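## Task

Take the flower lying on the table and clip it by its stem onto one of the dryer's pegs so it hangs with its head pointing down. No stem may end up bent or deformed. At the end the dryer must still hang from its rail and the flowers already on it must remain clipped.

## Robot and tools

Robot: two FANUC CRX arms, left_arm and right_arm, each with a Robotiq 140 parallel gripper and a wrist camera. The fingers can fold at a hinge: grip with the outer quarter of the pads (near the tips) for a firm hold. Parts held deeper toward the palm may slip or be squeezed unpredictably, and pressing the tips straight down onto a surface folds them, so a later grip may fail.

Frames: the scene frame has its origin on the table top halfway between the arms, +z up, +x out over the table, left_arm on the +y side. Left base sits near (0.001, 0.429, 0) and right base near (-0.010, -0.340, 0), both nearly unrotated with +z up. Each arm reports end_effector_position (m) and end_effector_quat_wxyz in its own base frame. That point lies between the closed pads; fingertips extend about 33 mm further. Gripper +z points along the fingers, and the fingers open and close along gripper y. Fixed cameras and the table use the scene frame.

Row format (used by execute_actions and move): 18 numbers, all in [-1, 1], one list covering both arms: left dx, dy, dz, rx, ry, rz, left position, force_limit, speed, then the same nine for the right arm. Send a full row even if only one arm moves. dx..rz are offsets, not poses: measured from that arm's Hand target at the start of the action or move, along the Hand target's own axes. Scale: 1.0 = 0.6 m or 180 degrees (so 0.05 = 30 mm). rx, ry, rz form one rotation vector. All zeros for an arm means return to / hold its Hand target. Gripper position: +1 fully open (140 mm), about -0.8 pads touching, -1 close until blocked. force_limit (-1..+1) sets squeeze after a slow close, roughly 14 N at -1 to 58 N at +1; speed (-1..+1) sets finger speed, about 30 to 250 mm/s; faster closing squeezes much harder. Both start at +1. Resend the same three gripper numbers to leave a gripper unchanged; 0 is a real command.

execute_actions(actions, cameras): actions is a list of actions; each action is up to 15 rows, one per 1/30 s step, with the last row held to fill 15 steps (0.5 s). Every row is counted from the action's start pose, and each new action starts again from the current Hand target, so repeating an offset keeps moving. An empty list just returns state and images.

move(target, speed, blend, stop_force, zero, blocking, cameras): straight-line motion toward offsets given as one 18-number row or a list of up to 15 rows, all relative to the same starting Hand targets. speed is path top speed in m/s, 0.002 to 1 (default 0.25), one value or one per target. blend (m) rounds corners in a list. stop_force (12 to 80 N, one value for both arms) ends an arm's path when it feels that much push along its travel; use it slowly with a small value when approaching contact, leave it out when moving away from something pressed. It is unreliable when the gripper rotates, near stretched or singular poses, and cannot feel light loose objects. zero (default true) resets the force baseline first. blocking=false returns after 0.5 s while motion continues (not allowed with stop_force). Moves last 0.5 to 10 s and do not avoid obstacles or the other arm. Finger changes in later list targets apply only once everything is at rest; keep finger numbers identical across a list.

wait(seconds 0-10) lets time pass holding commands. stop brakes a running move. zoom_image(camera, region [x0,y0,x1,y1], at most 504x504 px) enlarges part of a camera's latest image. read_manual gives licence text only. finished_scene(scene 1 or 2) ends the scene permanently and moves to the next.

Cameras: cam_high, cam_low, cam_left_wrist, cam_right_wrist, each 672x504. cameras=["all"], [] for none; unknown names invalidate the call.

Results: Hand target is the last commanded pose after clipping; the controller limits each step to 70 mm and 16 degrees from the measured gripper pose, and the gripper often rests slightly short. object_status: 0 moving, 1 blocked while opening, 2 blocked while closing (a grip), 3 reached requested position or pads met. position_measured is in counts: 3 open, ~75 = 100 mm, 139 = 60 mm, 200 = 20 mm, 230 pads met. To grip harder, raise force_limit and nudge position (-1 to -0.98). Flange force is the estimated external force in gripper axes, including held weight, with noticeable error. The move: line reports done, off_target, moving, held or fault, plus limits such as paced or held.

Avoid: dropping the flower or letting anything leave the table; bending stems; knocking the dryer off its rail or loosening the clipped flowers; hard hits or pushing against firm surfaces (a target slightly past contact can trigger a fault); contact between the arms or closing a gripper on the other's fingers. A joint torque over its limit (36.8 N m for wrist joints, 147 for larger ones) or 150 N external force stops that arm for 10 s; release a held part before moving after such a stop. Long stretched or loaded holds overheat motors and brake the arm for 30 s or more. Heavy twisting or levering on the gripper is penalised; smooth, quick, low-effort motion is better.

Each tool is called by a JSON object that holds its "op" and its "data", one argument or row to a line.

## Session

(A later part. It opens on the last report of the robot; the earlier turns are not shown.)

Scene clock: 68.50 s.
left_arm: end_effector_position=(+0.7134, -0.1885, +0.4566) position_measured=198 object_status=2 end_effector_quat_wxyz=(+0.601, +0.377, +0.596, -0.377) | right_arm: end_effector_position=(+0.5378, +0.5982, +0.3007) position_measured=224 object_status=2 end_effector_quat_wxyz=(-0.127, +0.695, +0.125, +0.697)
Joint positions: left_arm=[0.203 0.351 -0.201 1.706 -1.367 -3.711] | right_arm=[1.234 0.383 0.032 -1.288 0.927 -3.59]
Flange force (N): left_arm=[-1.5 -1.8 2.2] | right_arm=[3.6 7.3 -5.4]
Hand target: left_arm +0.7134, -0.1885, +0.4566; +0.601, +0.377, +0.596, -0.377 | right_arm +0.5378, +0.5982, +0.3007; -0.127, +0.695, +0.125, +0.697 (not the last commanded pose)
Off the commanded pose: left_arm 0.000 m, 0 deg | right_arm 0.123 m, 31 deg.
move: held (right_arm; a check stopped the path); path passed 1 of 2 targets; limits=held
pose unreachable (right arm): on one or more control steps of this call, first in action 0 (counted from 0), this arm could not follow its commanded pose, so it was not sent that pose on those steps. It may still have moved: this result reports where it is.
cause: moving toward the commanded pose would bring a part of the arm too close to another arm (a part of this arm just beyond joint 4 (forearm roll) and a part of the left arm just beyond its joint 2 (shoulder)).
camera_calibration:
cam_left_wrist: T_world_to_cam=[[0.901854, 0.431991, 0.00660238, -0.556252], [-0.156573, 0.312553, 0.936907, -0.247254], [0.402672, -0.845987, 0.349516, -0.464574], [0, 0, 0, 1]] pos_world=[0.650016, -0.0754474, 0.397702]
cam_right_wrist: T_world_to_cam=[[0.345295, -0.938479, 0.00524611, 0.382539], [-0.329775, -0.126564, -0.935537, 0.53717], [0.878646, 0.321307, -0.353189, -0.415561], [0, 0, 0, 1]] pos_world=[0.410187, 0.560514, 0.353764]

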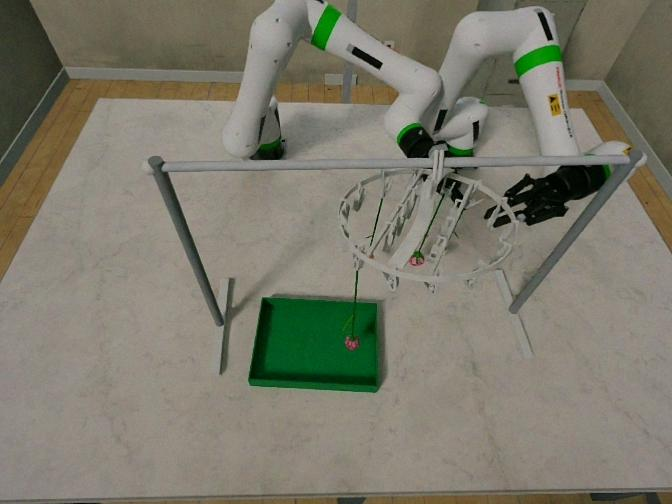

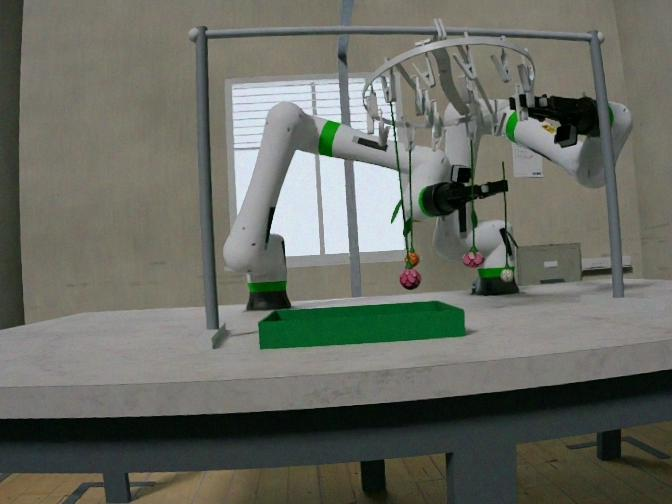

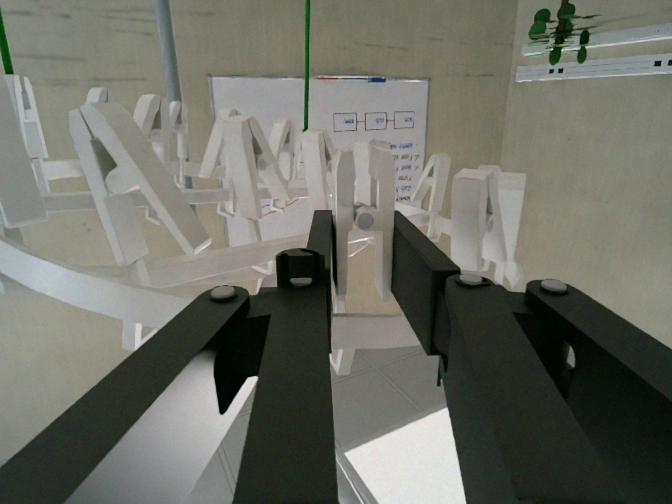

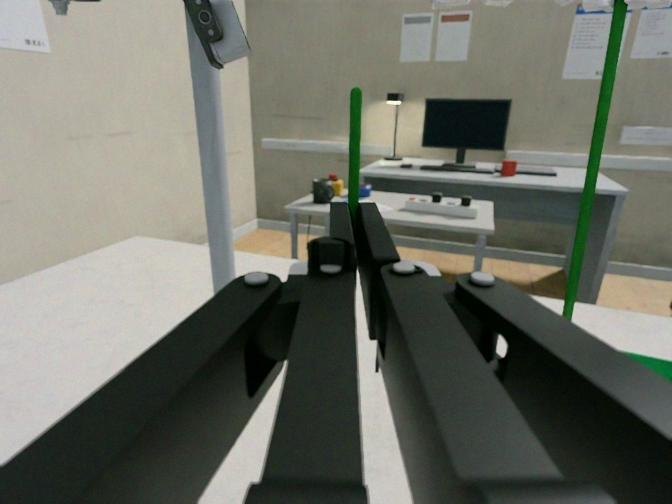

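{"op": "move", "data": {
  "target": [
    [0,0,0,0,0,0,-0.63,-1,-1,0,0.025,0.101,0,0,0,-1,-1,-1],
    [0,0,0,0,0,0,-0.63,-1,-1,0,0.0777,0.1882,-0.114,0,0,-1,-1,-1],
    [0,0,0,0,0,0,-0.63,-1,-1,0,0.0955,0.217,-0.153,0,0,-1,-1,-1]
  ],
  "speed": 0.12,
  "blend": 0.02,
  "cameras": ["all"]
}}

{"op": "zoom_image", "data": {
  "camera": "cam_left_wrist",
  "region": [200, 0, 500, 280]
}}

Scene clock: 72.33 s.
left_arm: end_effector_position=(+0.7134, -0.1885, +0.4566) position_measured=198 object_status=2 end_effector_quat_wxyz=(+0.601, +0.377, +0.596, -0.377) | right_arm: end_effector_position=(+0.6798, +0.5902, +0.3010) position_measured=224 object_status=2 end_effector_quat_wxyz=(+0.042, +0.705, -0.044, +0.706)
Joint positions: left_arm=[0.203 0.351 -0.201 1.706 -1.367 -3.711] | right_arm=[1.102 0.807 0.717 -1.537 1.226 -3.24]
Flange force (N): left_arm=[-1.4 -1.7 2.2] | right_arm=[2.6 12.6 -3.0]
Hand target: left_arm +0.7134, -0.1885, +0.4566; +0.601, +0.377, +0.596, -0.377 | right_arm +0.6798, +0.5902, +0.3010; +0.042, +0.705, -0.044, +0.706
Off the commanded pose: left_arm 0.000 m, 0 deg | right_arm 0.000 m, 0 deg.
move: done
camera_calibration:
cam_left_wrist: T_world_to_cam=[[0.901836, 0.432028, 0.0065877, -0.556233], [-0.156586, 0.312579, 0.936897, -0.247239], [0.402706, -0.845959, 0.349544, -0.464606], [0, 0, 0, 1]] pos_world=[0.650016, -0.0754475, 0.397702]
cam_right_wrist: T_world_to_cam=[[-0.127824, -0.991788, 0.00415951, 0.679358], [-0.351565, 0.041388, -0.935248, 0.498936], [0.927396, -0.121009, -0.353968, -0.30946], [0, 0, 0, 1]] pos_world=[0.549238, 0.615681, 0.354264]

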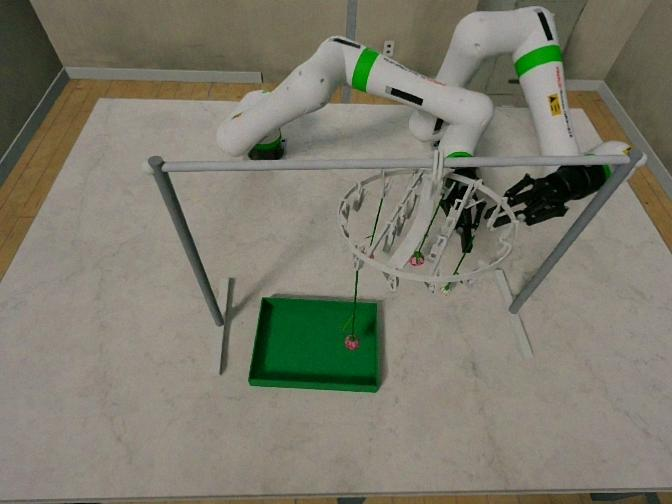

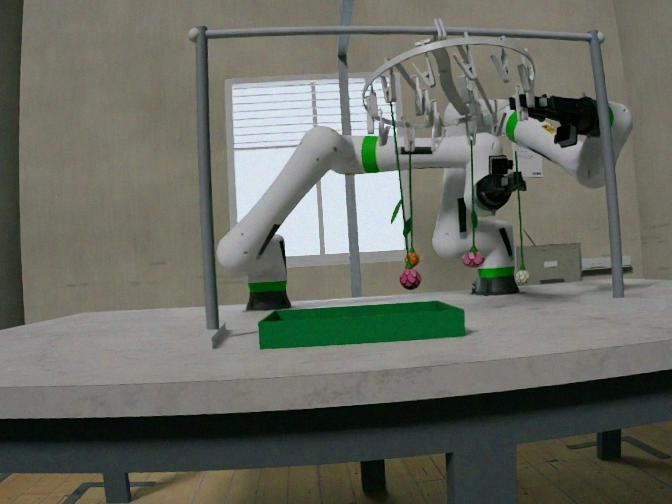

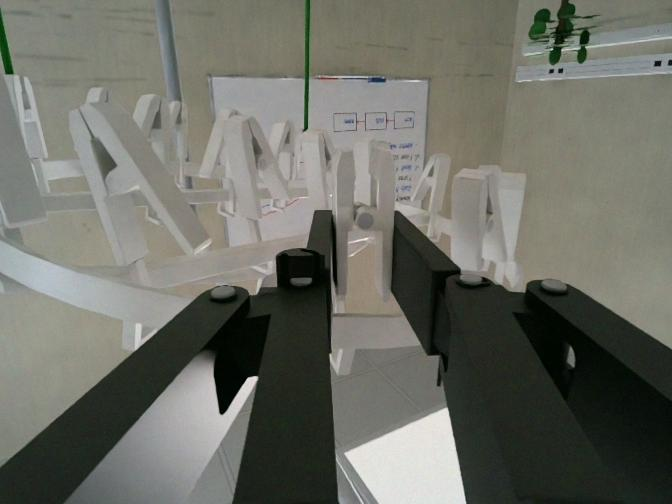

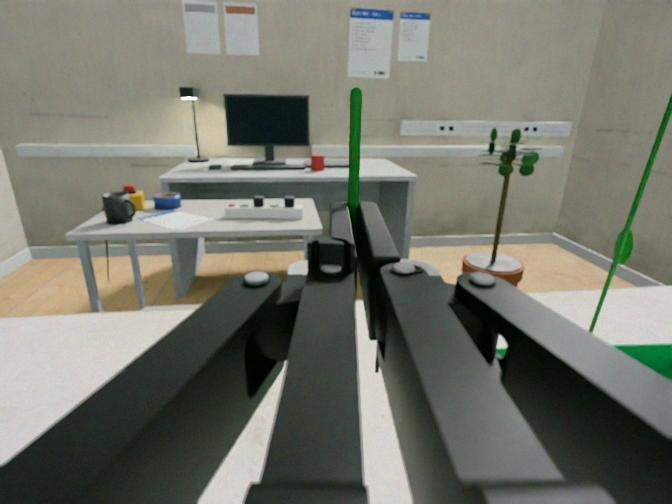

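Scaled by 1.680.

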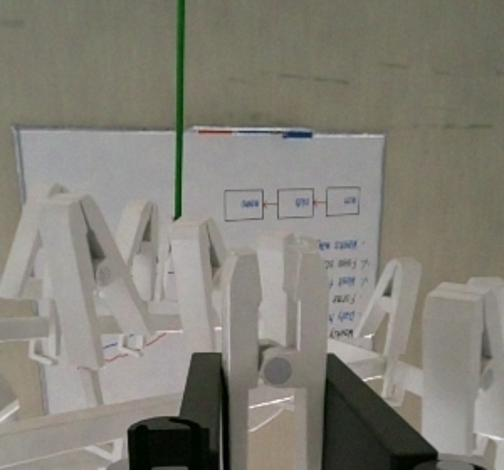

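{"op": "move", "data": {
  "target": [0,0,0,0,0,0,-0.63,-1,-1,0.04,0.0063,0.0733,0,0,0,-1,-1,-1],
  "speed": 0.1,
  "cameras": ["all"]
}}

{"op": "zoom_image", "data": {
  "camera": "cam_left_wrist",
  "region": [250, 0, 480, 280]
}}

{"op": "zoom_image", "data": {
  "camera": "cam_right_wrist",
  "region": [250, 0, 480, 220]
}}

Scene clock: 73.53 s.
left_arm: end_effector_position=(+0.7134, -0.1885, +0.4566) position_measured=198 object_status=2 end_effector_quat_wxyz=(+0.601, +0.377, +0.596, -0.377) | right_arm: end_effector_position=(+0.7230, +0.5810, +0.3249) position_measured=224 object_status=2 end_effector_quat_wxyz=(+0.042, +0.705, -0.044, +0.706)
Joint positions: left_arm=[0.203 0.351 -0.201 1.706 -1.367 -3.711] | right_arm=[1.039 0.817 0.791 -1.558 1.162 -3.173]
Flange force (N): left_arm=[-1.6 -2.0 2.4] | right_arm=[1.5 13.2 -4.3]
Hand target: left_arm +0.7134, -0.1885, +0.4566; +0.601, +0.377, +0.596, -0.377 | right_arm +0.7230, +0.5811, +0.3251; +0.042, +0.705, -0.044, +0.706
Off the commanded pose: left_arm 0.000 m, 0 deg | right_arm 0.000 m, 0 deg.
move: done
camera_calibration:
cam_left_wrist: T_world_to_cam=[[0.901836, 0.432028, 0.0065877, -0.556233], [-0.156586, 0.312579, 0.936897, -0.247239], [0.402706, -0.845959, 0.349544, -0.464606], [0, 0, 0, 1]] pos_world=[0.650016, -0.0754475, 0.397702]
cam_right_wrist: T_world_to_cam=[[-0.127797, -0.991791, 0.00426853, 0.675601], [-0.351698, 0.0412931, -0.935202, 0.536976], [0.927349, -0.121018, -0.354089, -0.342099], [0, 0, 0, 1]] pos_world=[0.592439, 0.606482, 0.378164]

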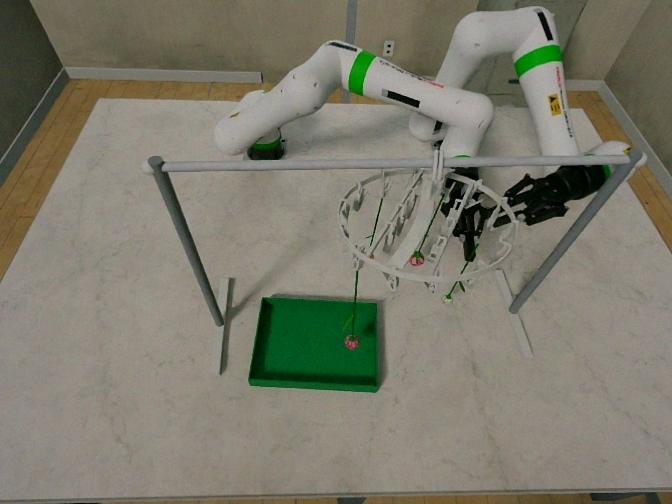

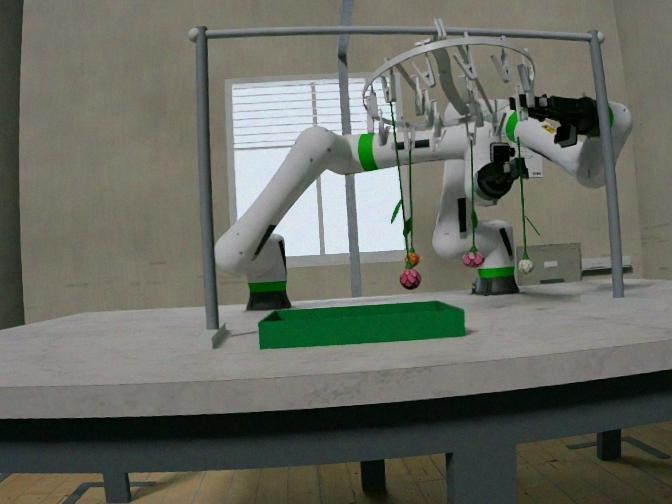

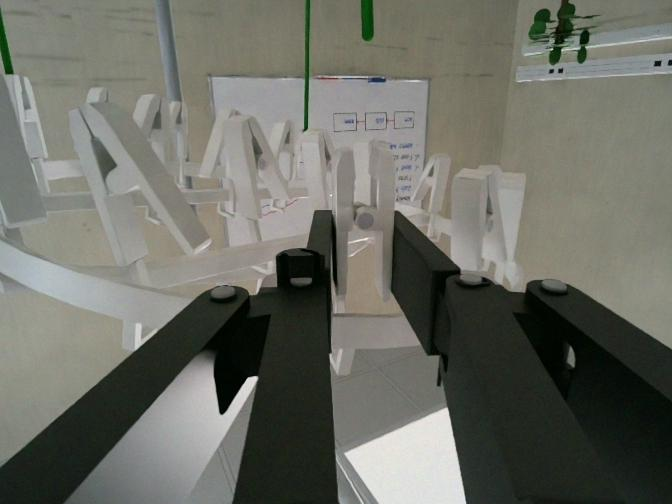

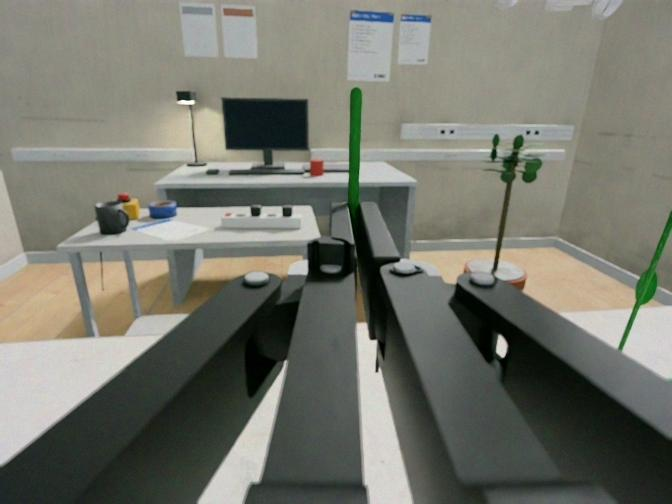

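Scaled by 1.800.

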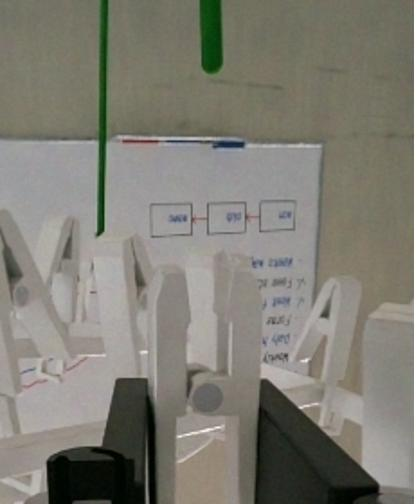

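Scaled by 2.191.

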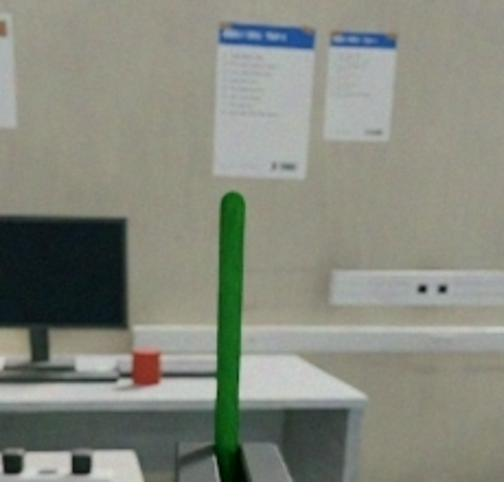

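{"op": "move", "data": {
  "target": [0,0,0,0,0,0,-0.63,-1,-1,0.0367,0,0,0,0,0,-1,-1,-1],
  "speed": 0.05,
  "cameras": ["cam_left_wrist","cam_right_wrist"]
}}

{"op": "zoom_image", "data": {
  "camera": "cam_left_wrist",
  "region": [290, 20, 450, 240]
}}

{"op": "zoom_image", "data": {
  "camera": "cam_right_wrist",
  "region": [250, 0, 480, 220]
}}

Scene clock: 76.50 s.
left_arm: end_effector_position=(+0.7134, -0.1885, +0.4566) position_measured=198 object_status=2 end_effector_quat_wxyz=(+0.601, +0.377, +0.596, -0.377) | right_arm: end_effector_position=(+0.7229, +0.5810, +0.3472) position_measured=224 object_status=2 end_effector_quat_wxyz=(+0.042, +0.705, -0.044, +0.706)
Joint positions: left_arm=[0.203 0.351 -0.201 1.706 -1.367 -3.711] | right_arm=[1.036 0.799 0.812 -1.575 1.159 -3.131]
Flange force (N): left_arm=[-1.4 -1.7 2.4] | right_arm=[1.7 13.7 -4.7]
Hand target: left_arm +0.7134, -0.1885, +0.4566; +0.601, +0.377, +0.596, -0.377 | right_arm +0.7229, +0.5810, +0.3471; +0.042, +0.705, -0.044, +0.706
Off the commanded pose: left_arm 0.000 m, 0 deg | right_arm 0.000 m, 0 deg.
move: done
camera_calibration:
cam_left_wrist: T_world_to_cam=[[0.901836, 0.432028, 0.0065877, -0.556233], [-0.156586, 0.312579, 0.936897, -0.247239], [0.402706, -0.845959, 0.349544, -0.464606], [0, 0, 0, 1]] pos_world=[0.650016, -0.0754475, 0.397702]
cam_right_wrist: T_world_to_cam=[[-0.127771, -0.991796, 0.00402061, 0.675579], [-0.351466, 0.041487, -0.935281, 0.557572], [0.927441, -0.120914, -0.353884, -0.334309], [0, 0, 0, 1]] pos_world=[0.592338, 0.606481, 0.400464]
Images, in order (width x height): cam_left_wrist 672x504, cam_right_wrist 672x504.

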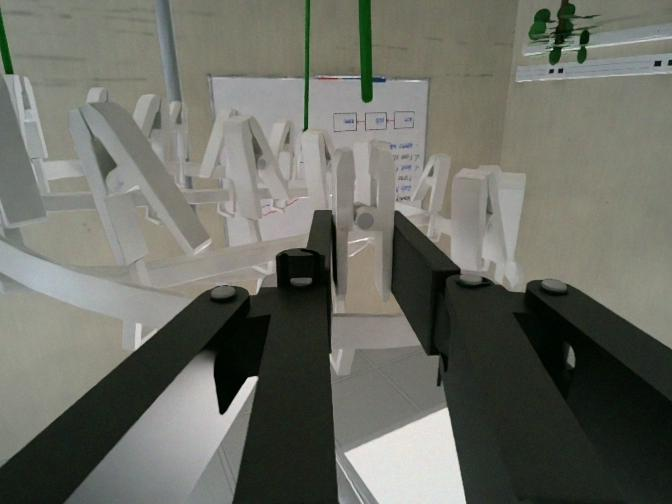

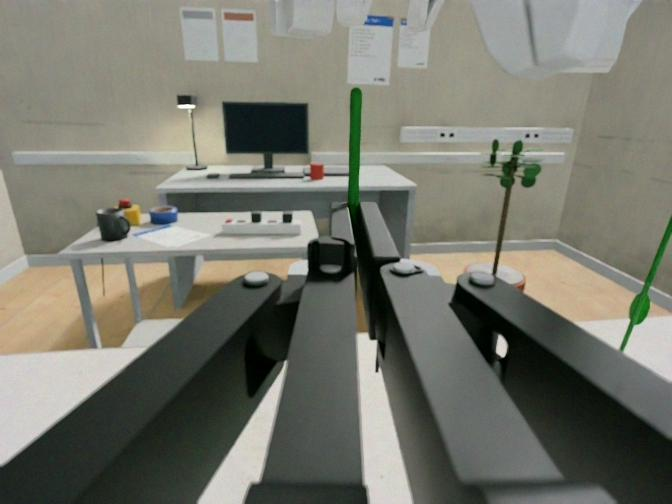

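Scaled by 2.291.

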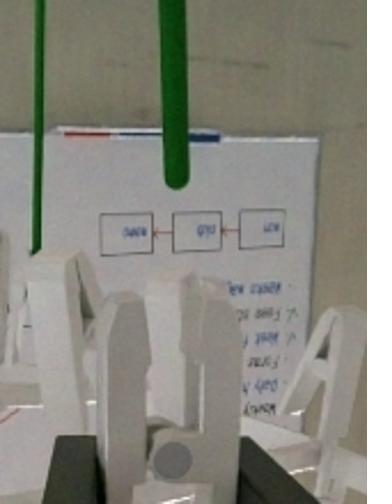

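Scaled by 2.191.

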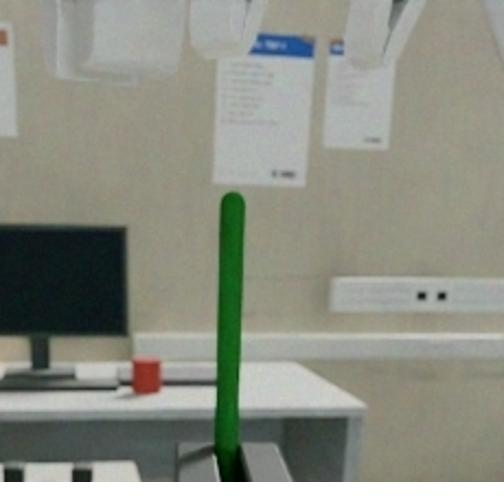

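{"op": "zoom_image", "data": {
  "camera": "cam_right_wrist",
  "region": [250, 0, 390, 110]
}}

{"op": "zoom_image", "data": {
  "camera": "cam_high",
  "region": [430, 160, 540, 300]
}}

{"op": "zoom_image", "data": {
  "camera": "cam_low",
  "region": [470, 40, 570, 200]
}}

Scaled by 3.600.

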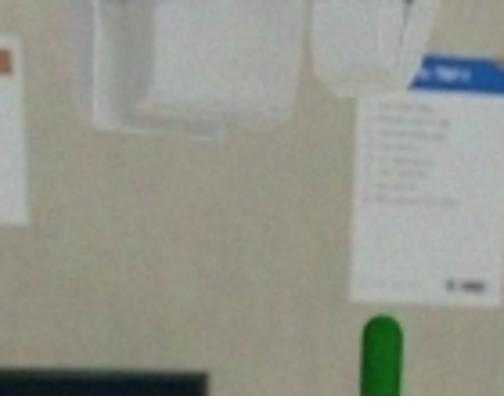

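This scene's latest camera images include none from cam_high. They are from: cam_left_wrist, cam_right_wrist. cam_high's image comes with the result of a call that names it in "cameras".

This scene's latest camera images include none from cam_low. They are from: cam_left_wrist, cam_right_wrist. cam_low's image comes with the result of a call that names it in "cameras".

{"op": "move", "data": {
  "target": [0,0,0,0,0,0,-0.63,-1,-1,0,-0.0268,-0.0215,0,0,0,-1,-1,-1],
  "speed": 0.05,
  "cameras": ["all"]
}}

{"op": "zoom_image", "data": {
  "camera": "cam_left_wrist",
  "region": [290, 20, 450, 240]
}}

{"op": "zoom_image", "data": {
  "camera": "cam_right_wrist",
  "region": [250, 0, 450, 150]
}}

{"op": "zoom_image", "data": {
  "camera": "cam_low",
  "region": [470, 70, 570, 200]
}}

{"op": "zoom_image", "data": {
  "camera": "cam_high",
  "region": [430, 160, 540, 300]
}}

Scene clock: 80.33 s.
left_arm: end_effector_position=(+0.7134, -0.1885, +0.4566) position_measured=198 object_status=2 end_effector_quat_wxyz=(+0.601, +0.377, +0.596, -0.377) | right_arm: end_effector_position=(+0.7121, +0.5986, +0.3471) position_measured=224 object_status=2 end_effector_quat_wxyz=(+0.042, +0.705, -0.044, +0.706)
Joint positions: left_arm=[0.203 0.351 -0.201 1.706 -1.367 -3.711] | right_arm=[1.06 0.826 0.857 -1.582 1.182 -3.111]
Flange force (N): left_arm=[-1.6 -1.7 2.2] | right_arm=[1.9 13.3 -3.9]
Hand target: left_arm +0.7134, -0.1885, +0.4566; +0.601, +0.377, +0.596, -0.377 | right_arm +0.7121, +0.5986, +0.3471; +0.042, +0.705, -0.044, +0.706
Off the commanded pose: left_arm 0.000 m, 0 deg | right_arm 0.000 m, 0 deg.
move: done
camera_calibration:
cam_left_wrist: T_world_to_cam=[[0.901836, 0.432028, 0.0065877, -0.556233], [-0.156586, 0.312579, 0.936897, -0.247239], [0.402706, -0.845959, 0.349544, -0.464606], [0, 0, 0, 1]] pos_world=[0.650016, -0.0754475, 0.397702]
cam_right_wrist: T_world_to_cam=[[-0.127697, -0.991804, 0.0042182, 0.691526], [-0.351582, 0.0412895, -0.935246, 0.553094], [0.927407, -0.120912, -0.353973, -0.322053], [0, 0, 0, 1]] pos_world=[0.581438, 0.624081, 0.400364]

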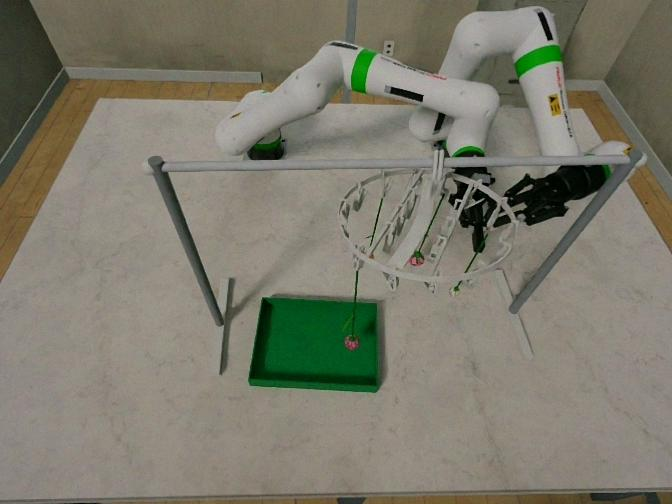

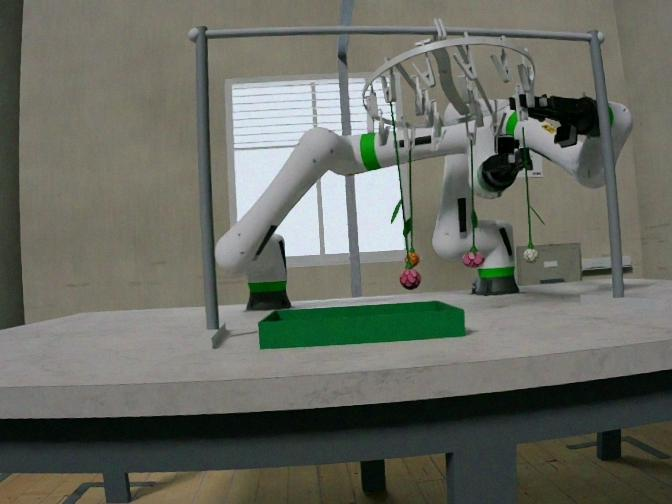

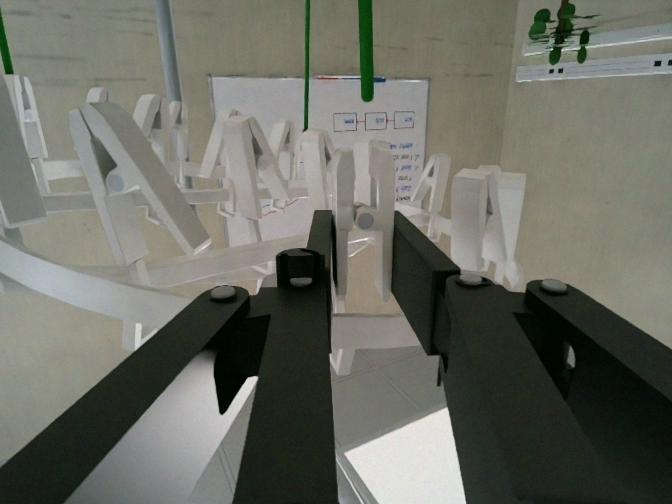

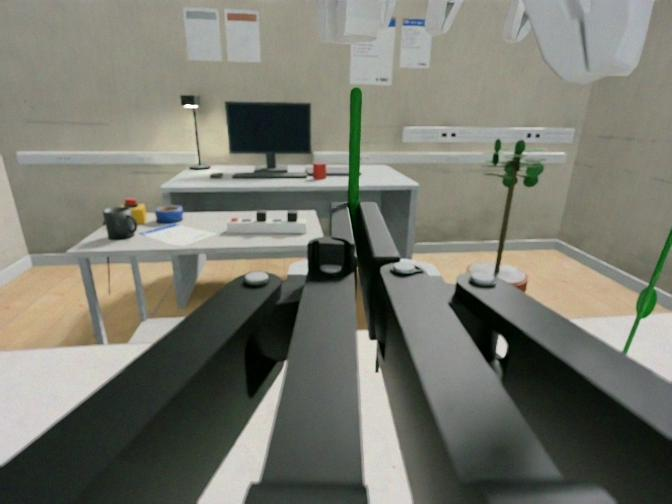

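Scaled by 2.291.

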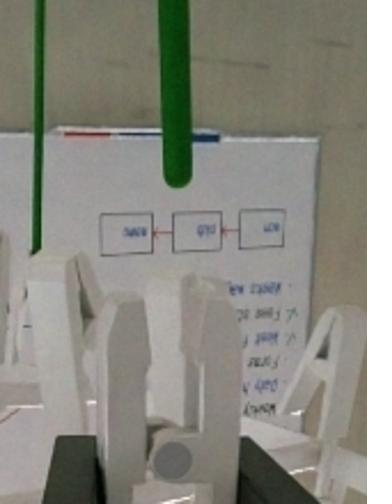

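Scaled by 2.520.

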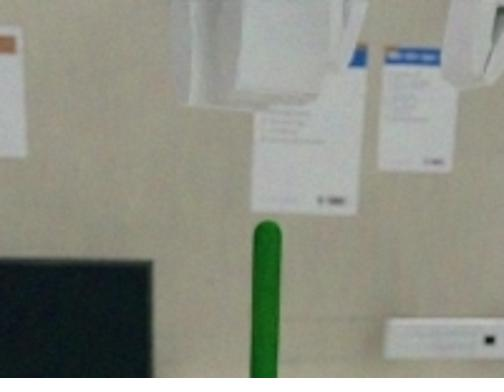

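Scaled by 3.877.

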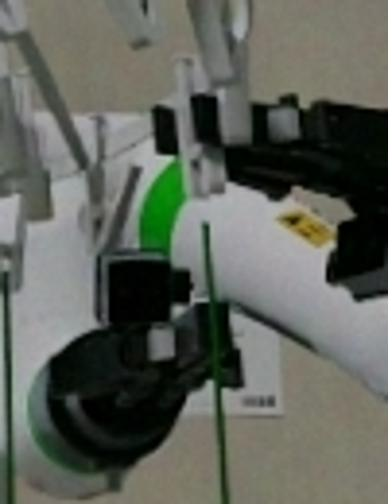

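Scaled by 3.600.

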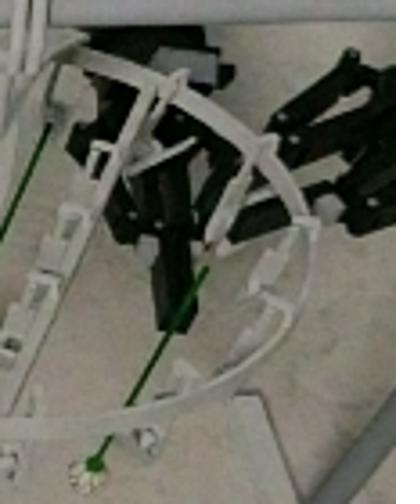

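{"op": "move", "data": {
  "target": [0,0,0,0,0,0,-0.63,-1,-1,0.035,0,0,0,0,0,-1,-1,-1],
  "speed": 0.04,
  "cameras": ["cam_left_wrist","cam_right_wrist","cam_low"]
}}

{"op": "zoom_image", "data": {
  "camera": "cam_left_wrist",
  "region": [290, 20, 450, 240]
}}

{"op": "zoom_image", "data": {
  "camera": "cam_right_wrist",
  "region": [270, 0, 470, 150]
}}

{"op": "zoom_image", "data": {
  "camera": "cam_low",
  "region": [490, 80, 560, 170]
}}

Scene clock: 81.77 s.
left_arm: end_effector_position=(+0.7134, -0.1885, +0.4566) position_measured=198 object_status=2 end_effector_quat_wxyz=(+0.601, +0.377, +0.596, -0.377) | right_arm: end_effector_position=(+0.7121, +0.5985, +0.3682) position_measured=224 object_status=2 end_effector_quat_wxyz=(+0.042, +0.705, -0.044, +0.706)
Joint positions: left_arm=[0.203 0.351 -0.201 1.706 -1.367 -3.711] | right_arm=[1.057 0.811 0.88 -1.598 1.18 -3.07]
Flange force (N): left_arm=[-1.4 -1.8 2.3] | right_arm=[0.7 14.1 -4.5]
Hand target: left_arm +0.7134, -0.1885, +0.4566; +0.601, +0.377, +0.596, -0.377 | right_arm +0.7121, +0.5985, +0.3681; +0.042, +0.705, -0.044, +0.706
Off the commanded pose: left_arm 0.000 m, 0 deg | right_arm 0.000 m, 0 deg.
move: done
camera_calibration:
cam_left_wrist: T_world_to_cam=[[0.901836, 0.432028, 0.0065877, -0.556233], [-0.156586, 0.312579, 0.936897, -0.247239], [0.402706, -0.845959, 0.349544, -0.464606], [0, 0, 0, 1]] pos_world=[0.650016, -0.0754475, 0.397702]
cam_right_wrist: T_world_to_cam=[[-0.127771, -0.991796, 0.00402061, 0.691458], [-0.351466, 0.041487, -0.935281, 0.572656], [0.927441, -0.120914, -0.353884, -0.314652], [0, 0, 0, 1]] pos_world=[0.581438, 0.623981, 0.421464]
Images, in order (width x height): cam_low 672x504, cam_left_wrist 672x504, cam_right_wrist 672x504.

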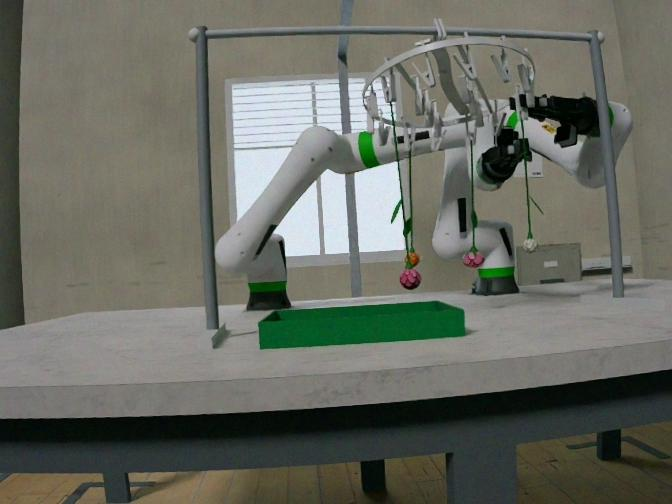

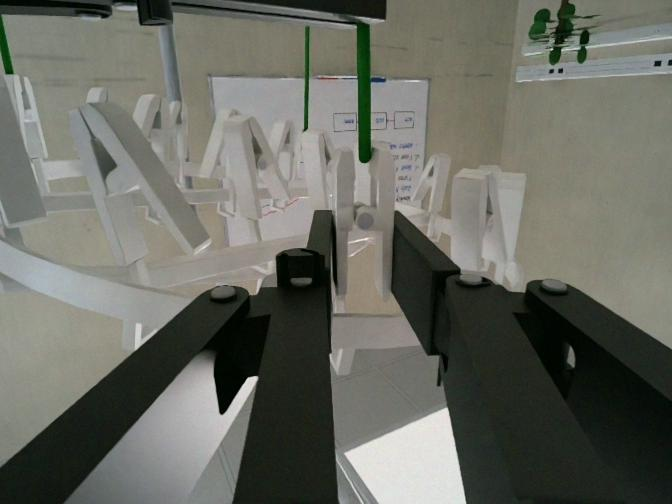

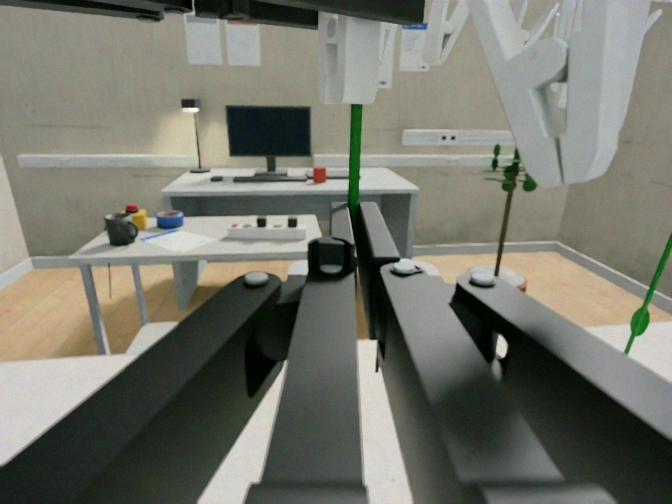

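Scaled by 2.291.

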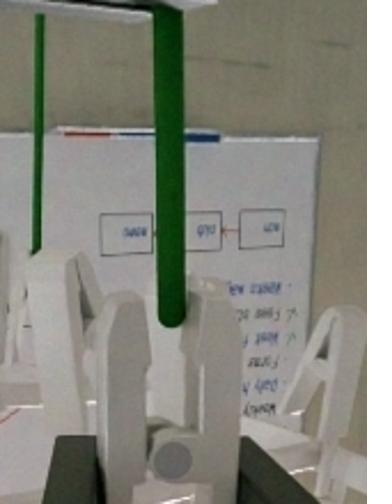

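Scaled by 2.520.

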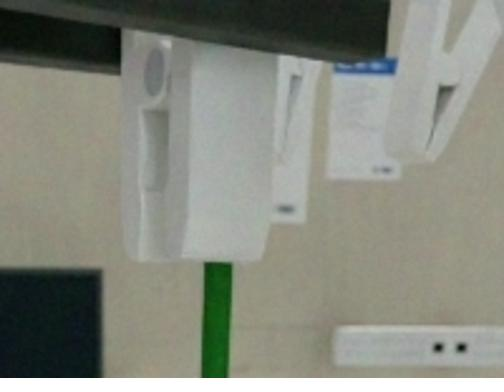

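Scaled by 5.600.

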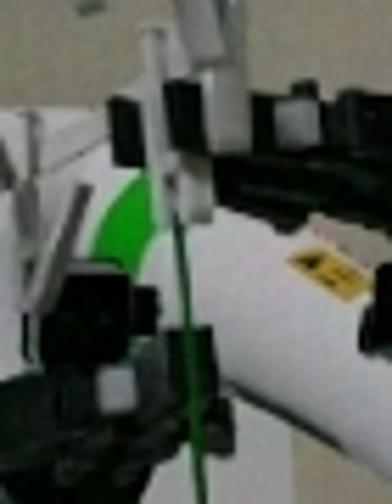

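{"op": "move", "data": {
  "target": [0,0,0,0,0,0,-0.63,-1,-1,0.0133,-0.0027,-0.0022,0,0,0,-1,-1,-1],
  "speed": 0.03,
  "cameras": ["cam_left_wrist","cam_right_wrist"]
}}

{"op": "zoom_image", "data": {
  "camera": "cam_left_wrist",
  "region": [290, 20, 450, 240]
}}

{"op": "zoom_image", "data": {
  "camera": "cam_right_wrist",
  "region": [270, 0, 470, 150]
}}

Scene clock: 83.10 s.
left_arm: end_effector_position=(+0.7134, -0.1885, +0.4566) position_measured=198 object_status=2 end_effector_quat_wxyz=(+0.601, +0.377, +0.596, -0.377) | right_arm: end_effector_position=(+0.7109, +0.6003, +0.3761) position_measured=224 object_status=2 end_effector_quat_wxyz=(+0.042, +0.705, -0.044, +0.706)
Joint positions: left_arm=[0.203 0.351 -0.201 1.706 -1.367 -3.711] | right_arm=[1.058 0.809 0.895 -1.604 1.182 -3.052]
Flange force (N): left_arm=[-1.8 -1.1 2.4] | right_arm=[-0.2 15.7 -5.5]
Hand target: left_arm +0.7134, -0.1885, +0.4566; +0.601, +0.377, +0.596, -0.377 | right_arm +0.7109, +0.6003, +0.3761; +0.042, +0.705, -0.044, +0.706
Off the commanded pose: left_arm 0.000 m, 0 deg | right_arm 0.000 m, 0 deg.
move: done
camera_calibration:
cam_left_wrist: T_world_to_cam=[[0.901836, 0.432028, 0.0065877, -0.556233], [-0.156586, 0.312579, 0.936897, -0.247239], [0.402706, -0.845959, 0.349544, -0.464606], [0, 0, 0, 1]] pos_world=[0.650016, -0.0754475, 0.397702]
cam_right_wrist: T_world_to_cam=[[-0.127824, -0.991788, 0.00415951, 0.692938], [-0.351565, 0.041388, -0.935248, 0.579693], [0.927396, -0.121009, -0.353968, -0.310509], [0, 0, 0, 1]] pos_world=[0.580338, 0.625681, 0.429364]
Images, in order (width x height): cam_left_wrist 672x504, cam_right_wrist 672x504.

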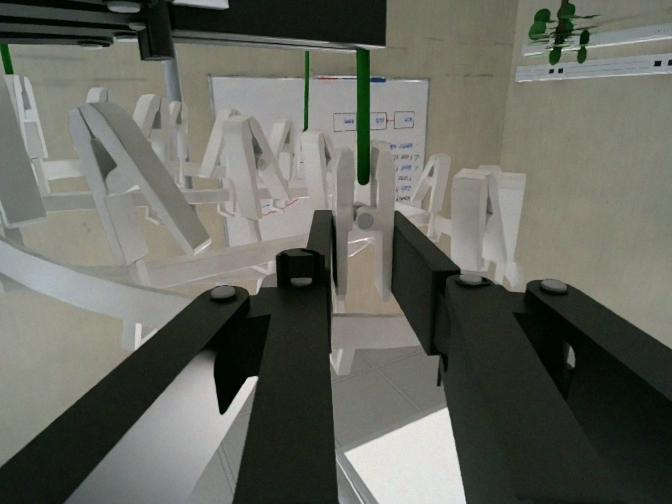

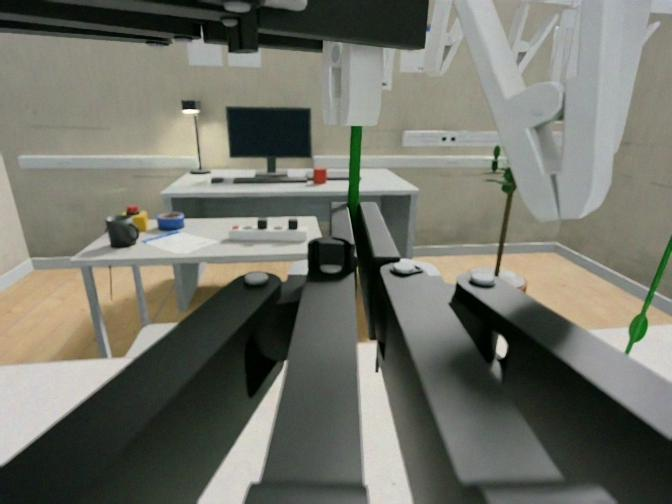

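Scaled by 2.291.

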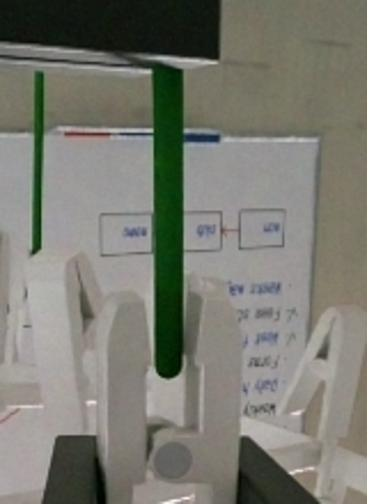

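Scaled by 2.520.

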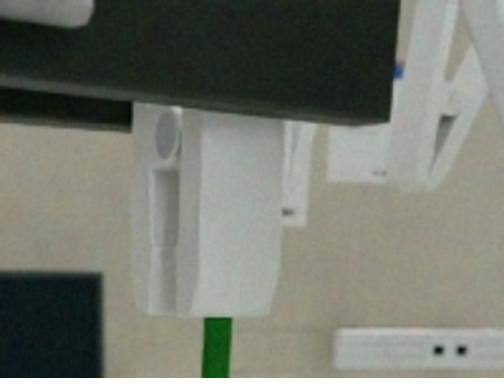

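{"op": "move", "data": {
  "target": [0,0,0,0,0,0,-0.2,-1,-1,0,0,0,0,0,0,-1,-1,-1],
  "cameras": ["cam_left_wrist","cam_right_wrist"]
}}

{"op": "wait", "data": {
  "seconds": 0.7,
  "cameras": ["cam_left_wrist","cam_right_wrist"]
}}

{"op": "zoom_image", "data": {
  "camera": "cam_left_wrist",
  "region": [270, 20, 450, 270]
}}

Scene clock: 84.63 s.
left_arm: end_effector_position=(+0.7134, -0.1885, +0.4566) position_measured=154 object_status=0 end_effector_quat_wxyz=(+0.601, +0.377, +0.596, -0.377) | right_arm: end_effector_position=(+0.7109, +0.6003, +0.3761) position_measured=224 object_status=2 end_effector_quat_wxyz=(+0.042, +0.705, -0.044, +0.706)
Joint positions: left_arm=[0.203 0.351 -0.201 1.706 -1.367 -3.711] | right_arm=[1.058 0.809 0.895 -1.604 1.182 -3.052]
Flange force (N): left_arm=[-1.0 -1.8 2.1] | right_arm=[0.8 15.0 -4.5]
Hand target: left_arm +0.7134, -0.1885, +0.4566; +0.601, +0.377, +0.596, -0.377 | right_arm +0.7109, +0.6003, +0.3761; +0.042, +0.705, -0.044, +0.706
Off the commanded pose: left_arm 0.000 m, 0 deg | right_arm 0.000 m, 0 deg.
move: done
camera_calibration:
cam_left_wrist: T_world_to_cam=[[0.901836, 0.432028, 0.0065877, -0.556233], [-0.156586, 0.312579, 0.936897, -0.247239], [0.402706, -0.845959, 0.349544, -0.464606], [0, 0, 0, 1]] pos_world=[0.650016, -0.0754475, 0.397702]
cam_right_wrist: T_world_to_cam=[[-0.127732, -0.9918, 0.00412604, 0.692907], [-0.351482, 0.0413757, -0.93528, 0.579666], [0.92744, -0.120915, -0.353884, -0.310629], [0, 0, 0, 1]] pos_world=[0.580338, 0.625681, 0.429364]
Images, in order (width x height): cam_left_wrist 672x504, cam_right_wrist 672x504.

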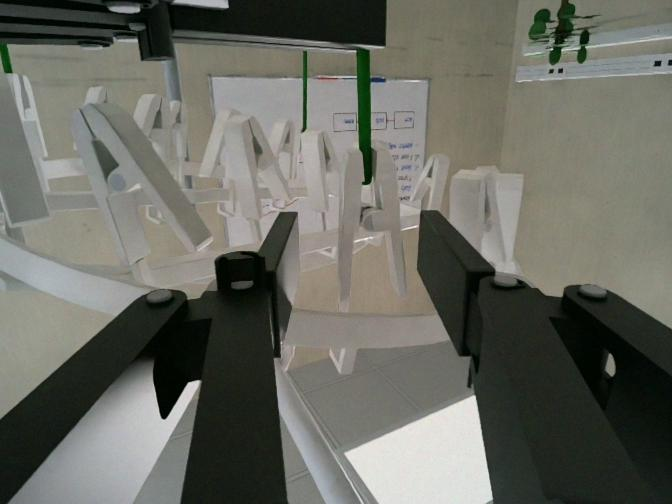

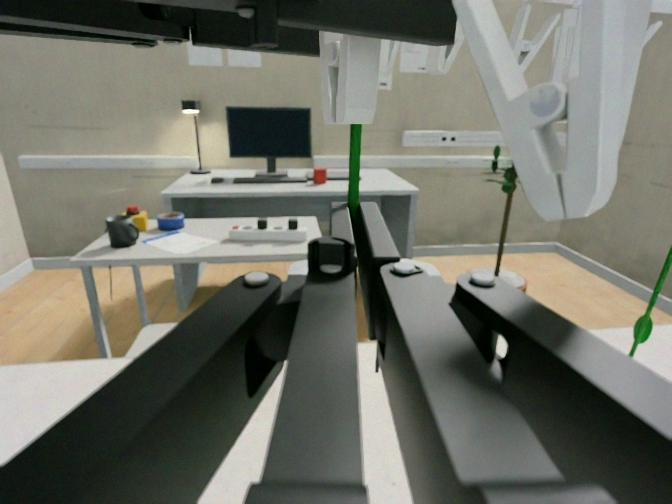

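Scene clock: 85.33 s.
left_arm: end_effector_position=(+0.7134, -0.1885, +0.4566) position_measured=154 object_status=3 end_effector_quat_wxyz=(+0.601, +0.377, +0.596, -0.377) | right_arm: end_effector_position=(+0.7109, +0.6003, +0.3761) position_measured=224 object_status=2 end_effector_quat_wxyz=(+0.042, +0.705, -0.044, +0.706)
Joint positions: left_arm=[0.203 0.351 -0.201 1.706 -1.367 -3.711] | right_arm=[1.058 0.809 0.895 -1.604 1.182 -3.052]
Flange force (N): left_arm=[-1.4 -1.7 1.9] | right_arm=[0.9 16.2 -5.3]
Hand target: left_arm +0.7134, -0.1885, +0.4566; +0.601, +0.377, +0.596, -0.377 | right_arm +0.7109, +0.6003, +0.3761; +0.042, +0.705, -0.044, +0.706
Tool commands: left_gripper/position=-0.2 left_gripper/force_limit=-1.0 left_gripper/speed=-1.0 right_gripper/position=-1.0 right_gripper/force_limit=-1.0 right_gripper/speed=-1.0
Off the commanded pose: left_arm 0.000 m, 0 deg | right_arm 0.000 m, 0 deg.
wait: 0.70 s; at rest by 0.17 s
camera_calibration:
cam_left_wrist: T_world_to_cam=[[0.901836, 0.432028, 0.0065877, -0.556233], [-0.156586, 0.312579, 0.936897, -0.247239], [0.402706, -0.845959, 0.349544, -0.464606], [0, 0, 0, 1]] pos_world=[0.650016, -0.0754475, 0.397702]
cam_right_wrist: T_world_to_cam=[[-0.127824, -0.991788, 0.00415951, 0.692938], [-0.351565, 0.041388, -0.935248, 0.579693], [0.927396, -0.121009, -0.353968, -0.310509], [0, 0, 0, 1]] pos_world=[0.580338, 0.625681, 0.429364]
Images, in order (width x height): cam_left_wrist 672x504, cam_right_wrist 672x504.

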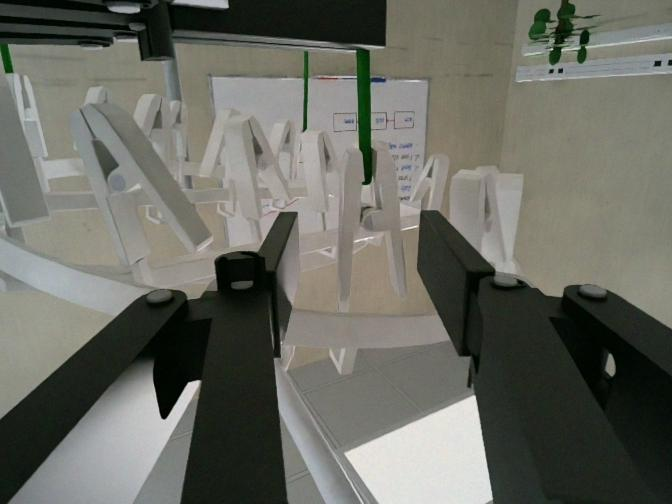

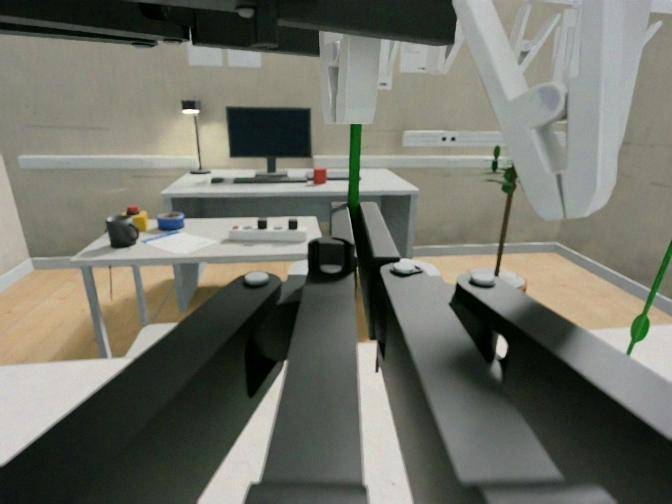

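Scaled by 2.016.

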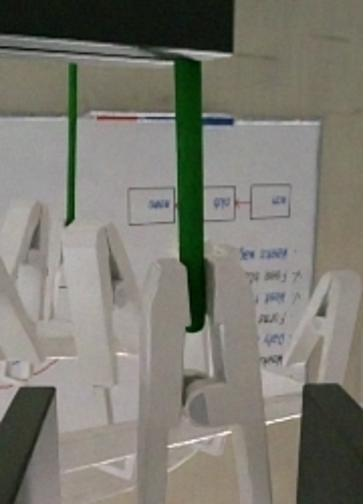

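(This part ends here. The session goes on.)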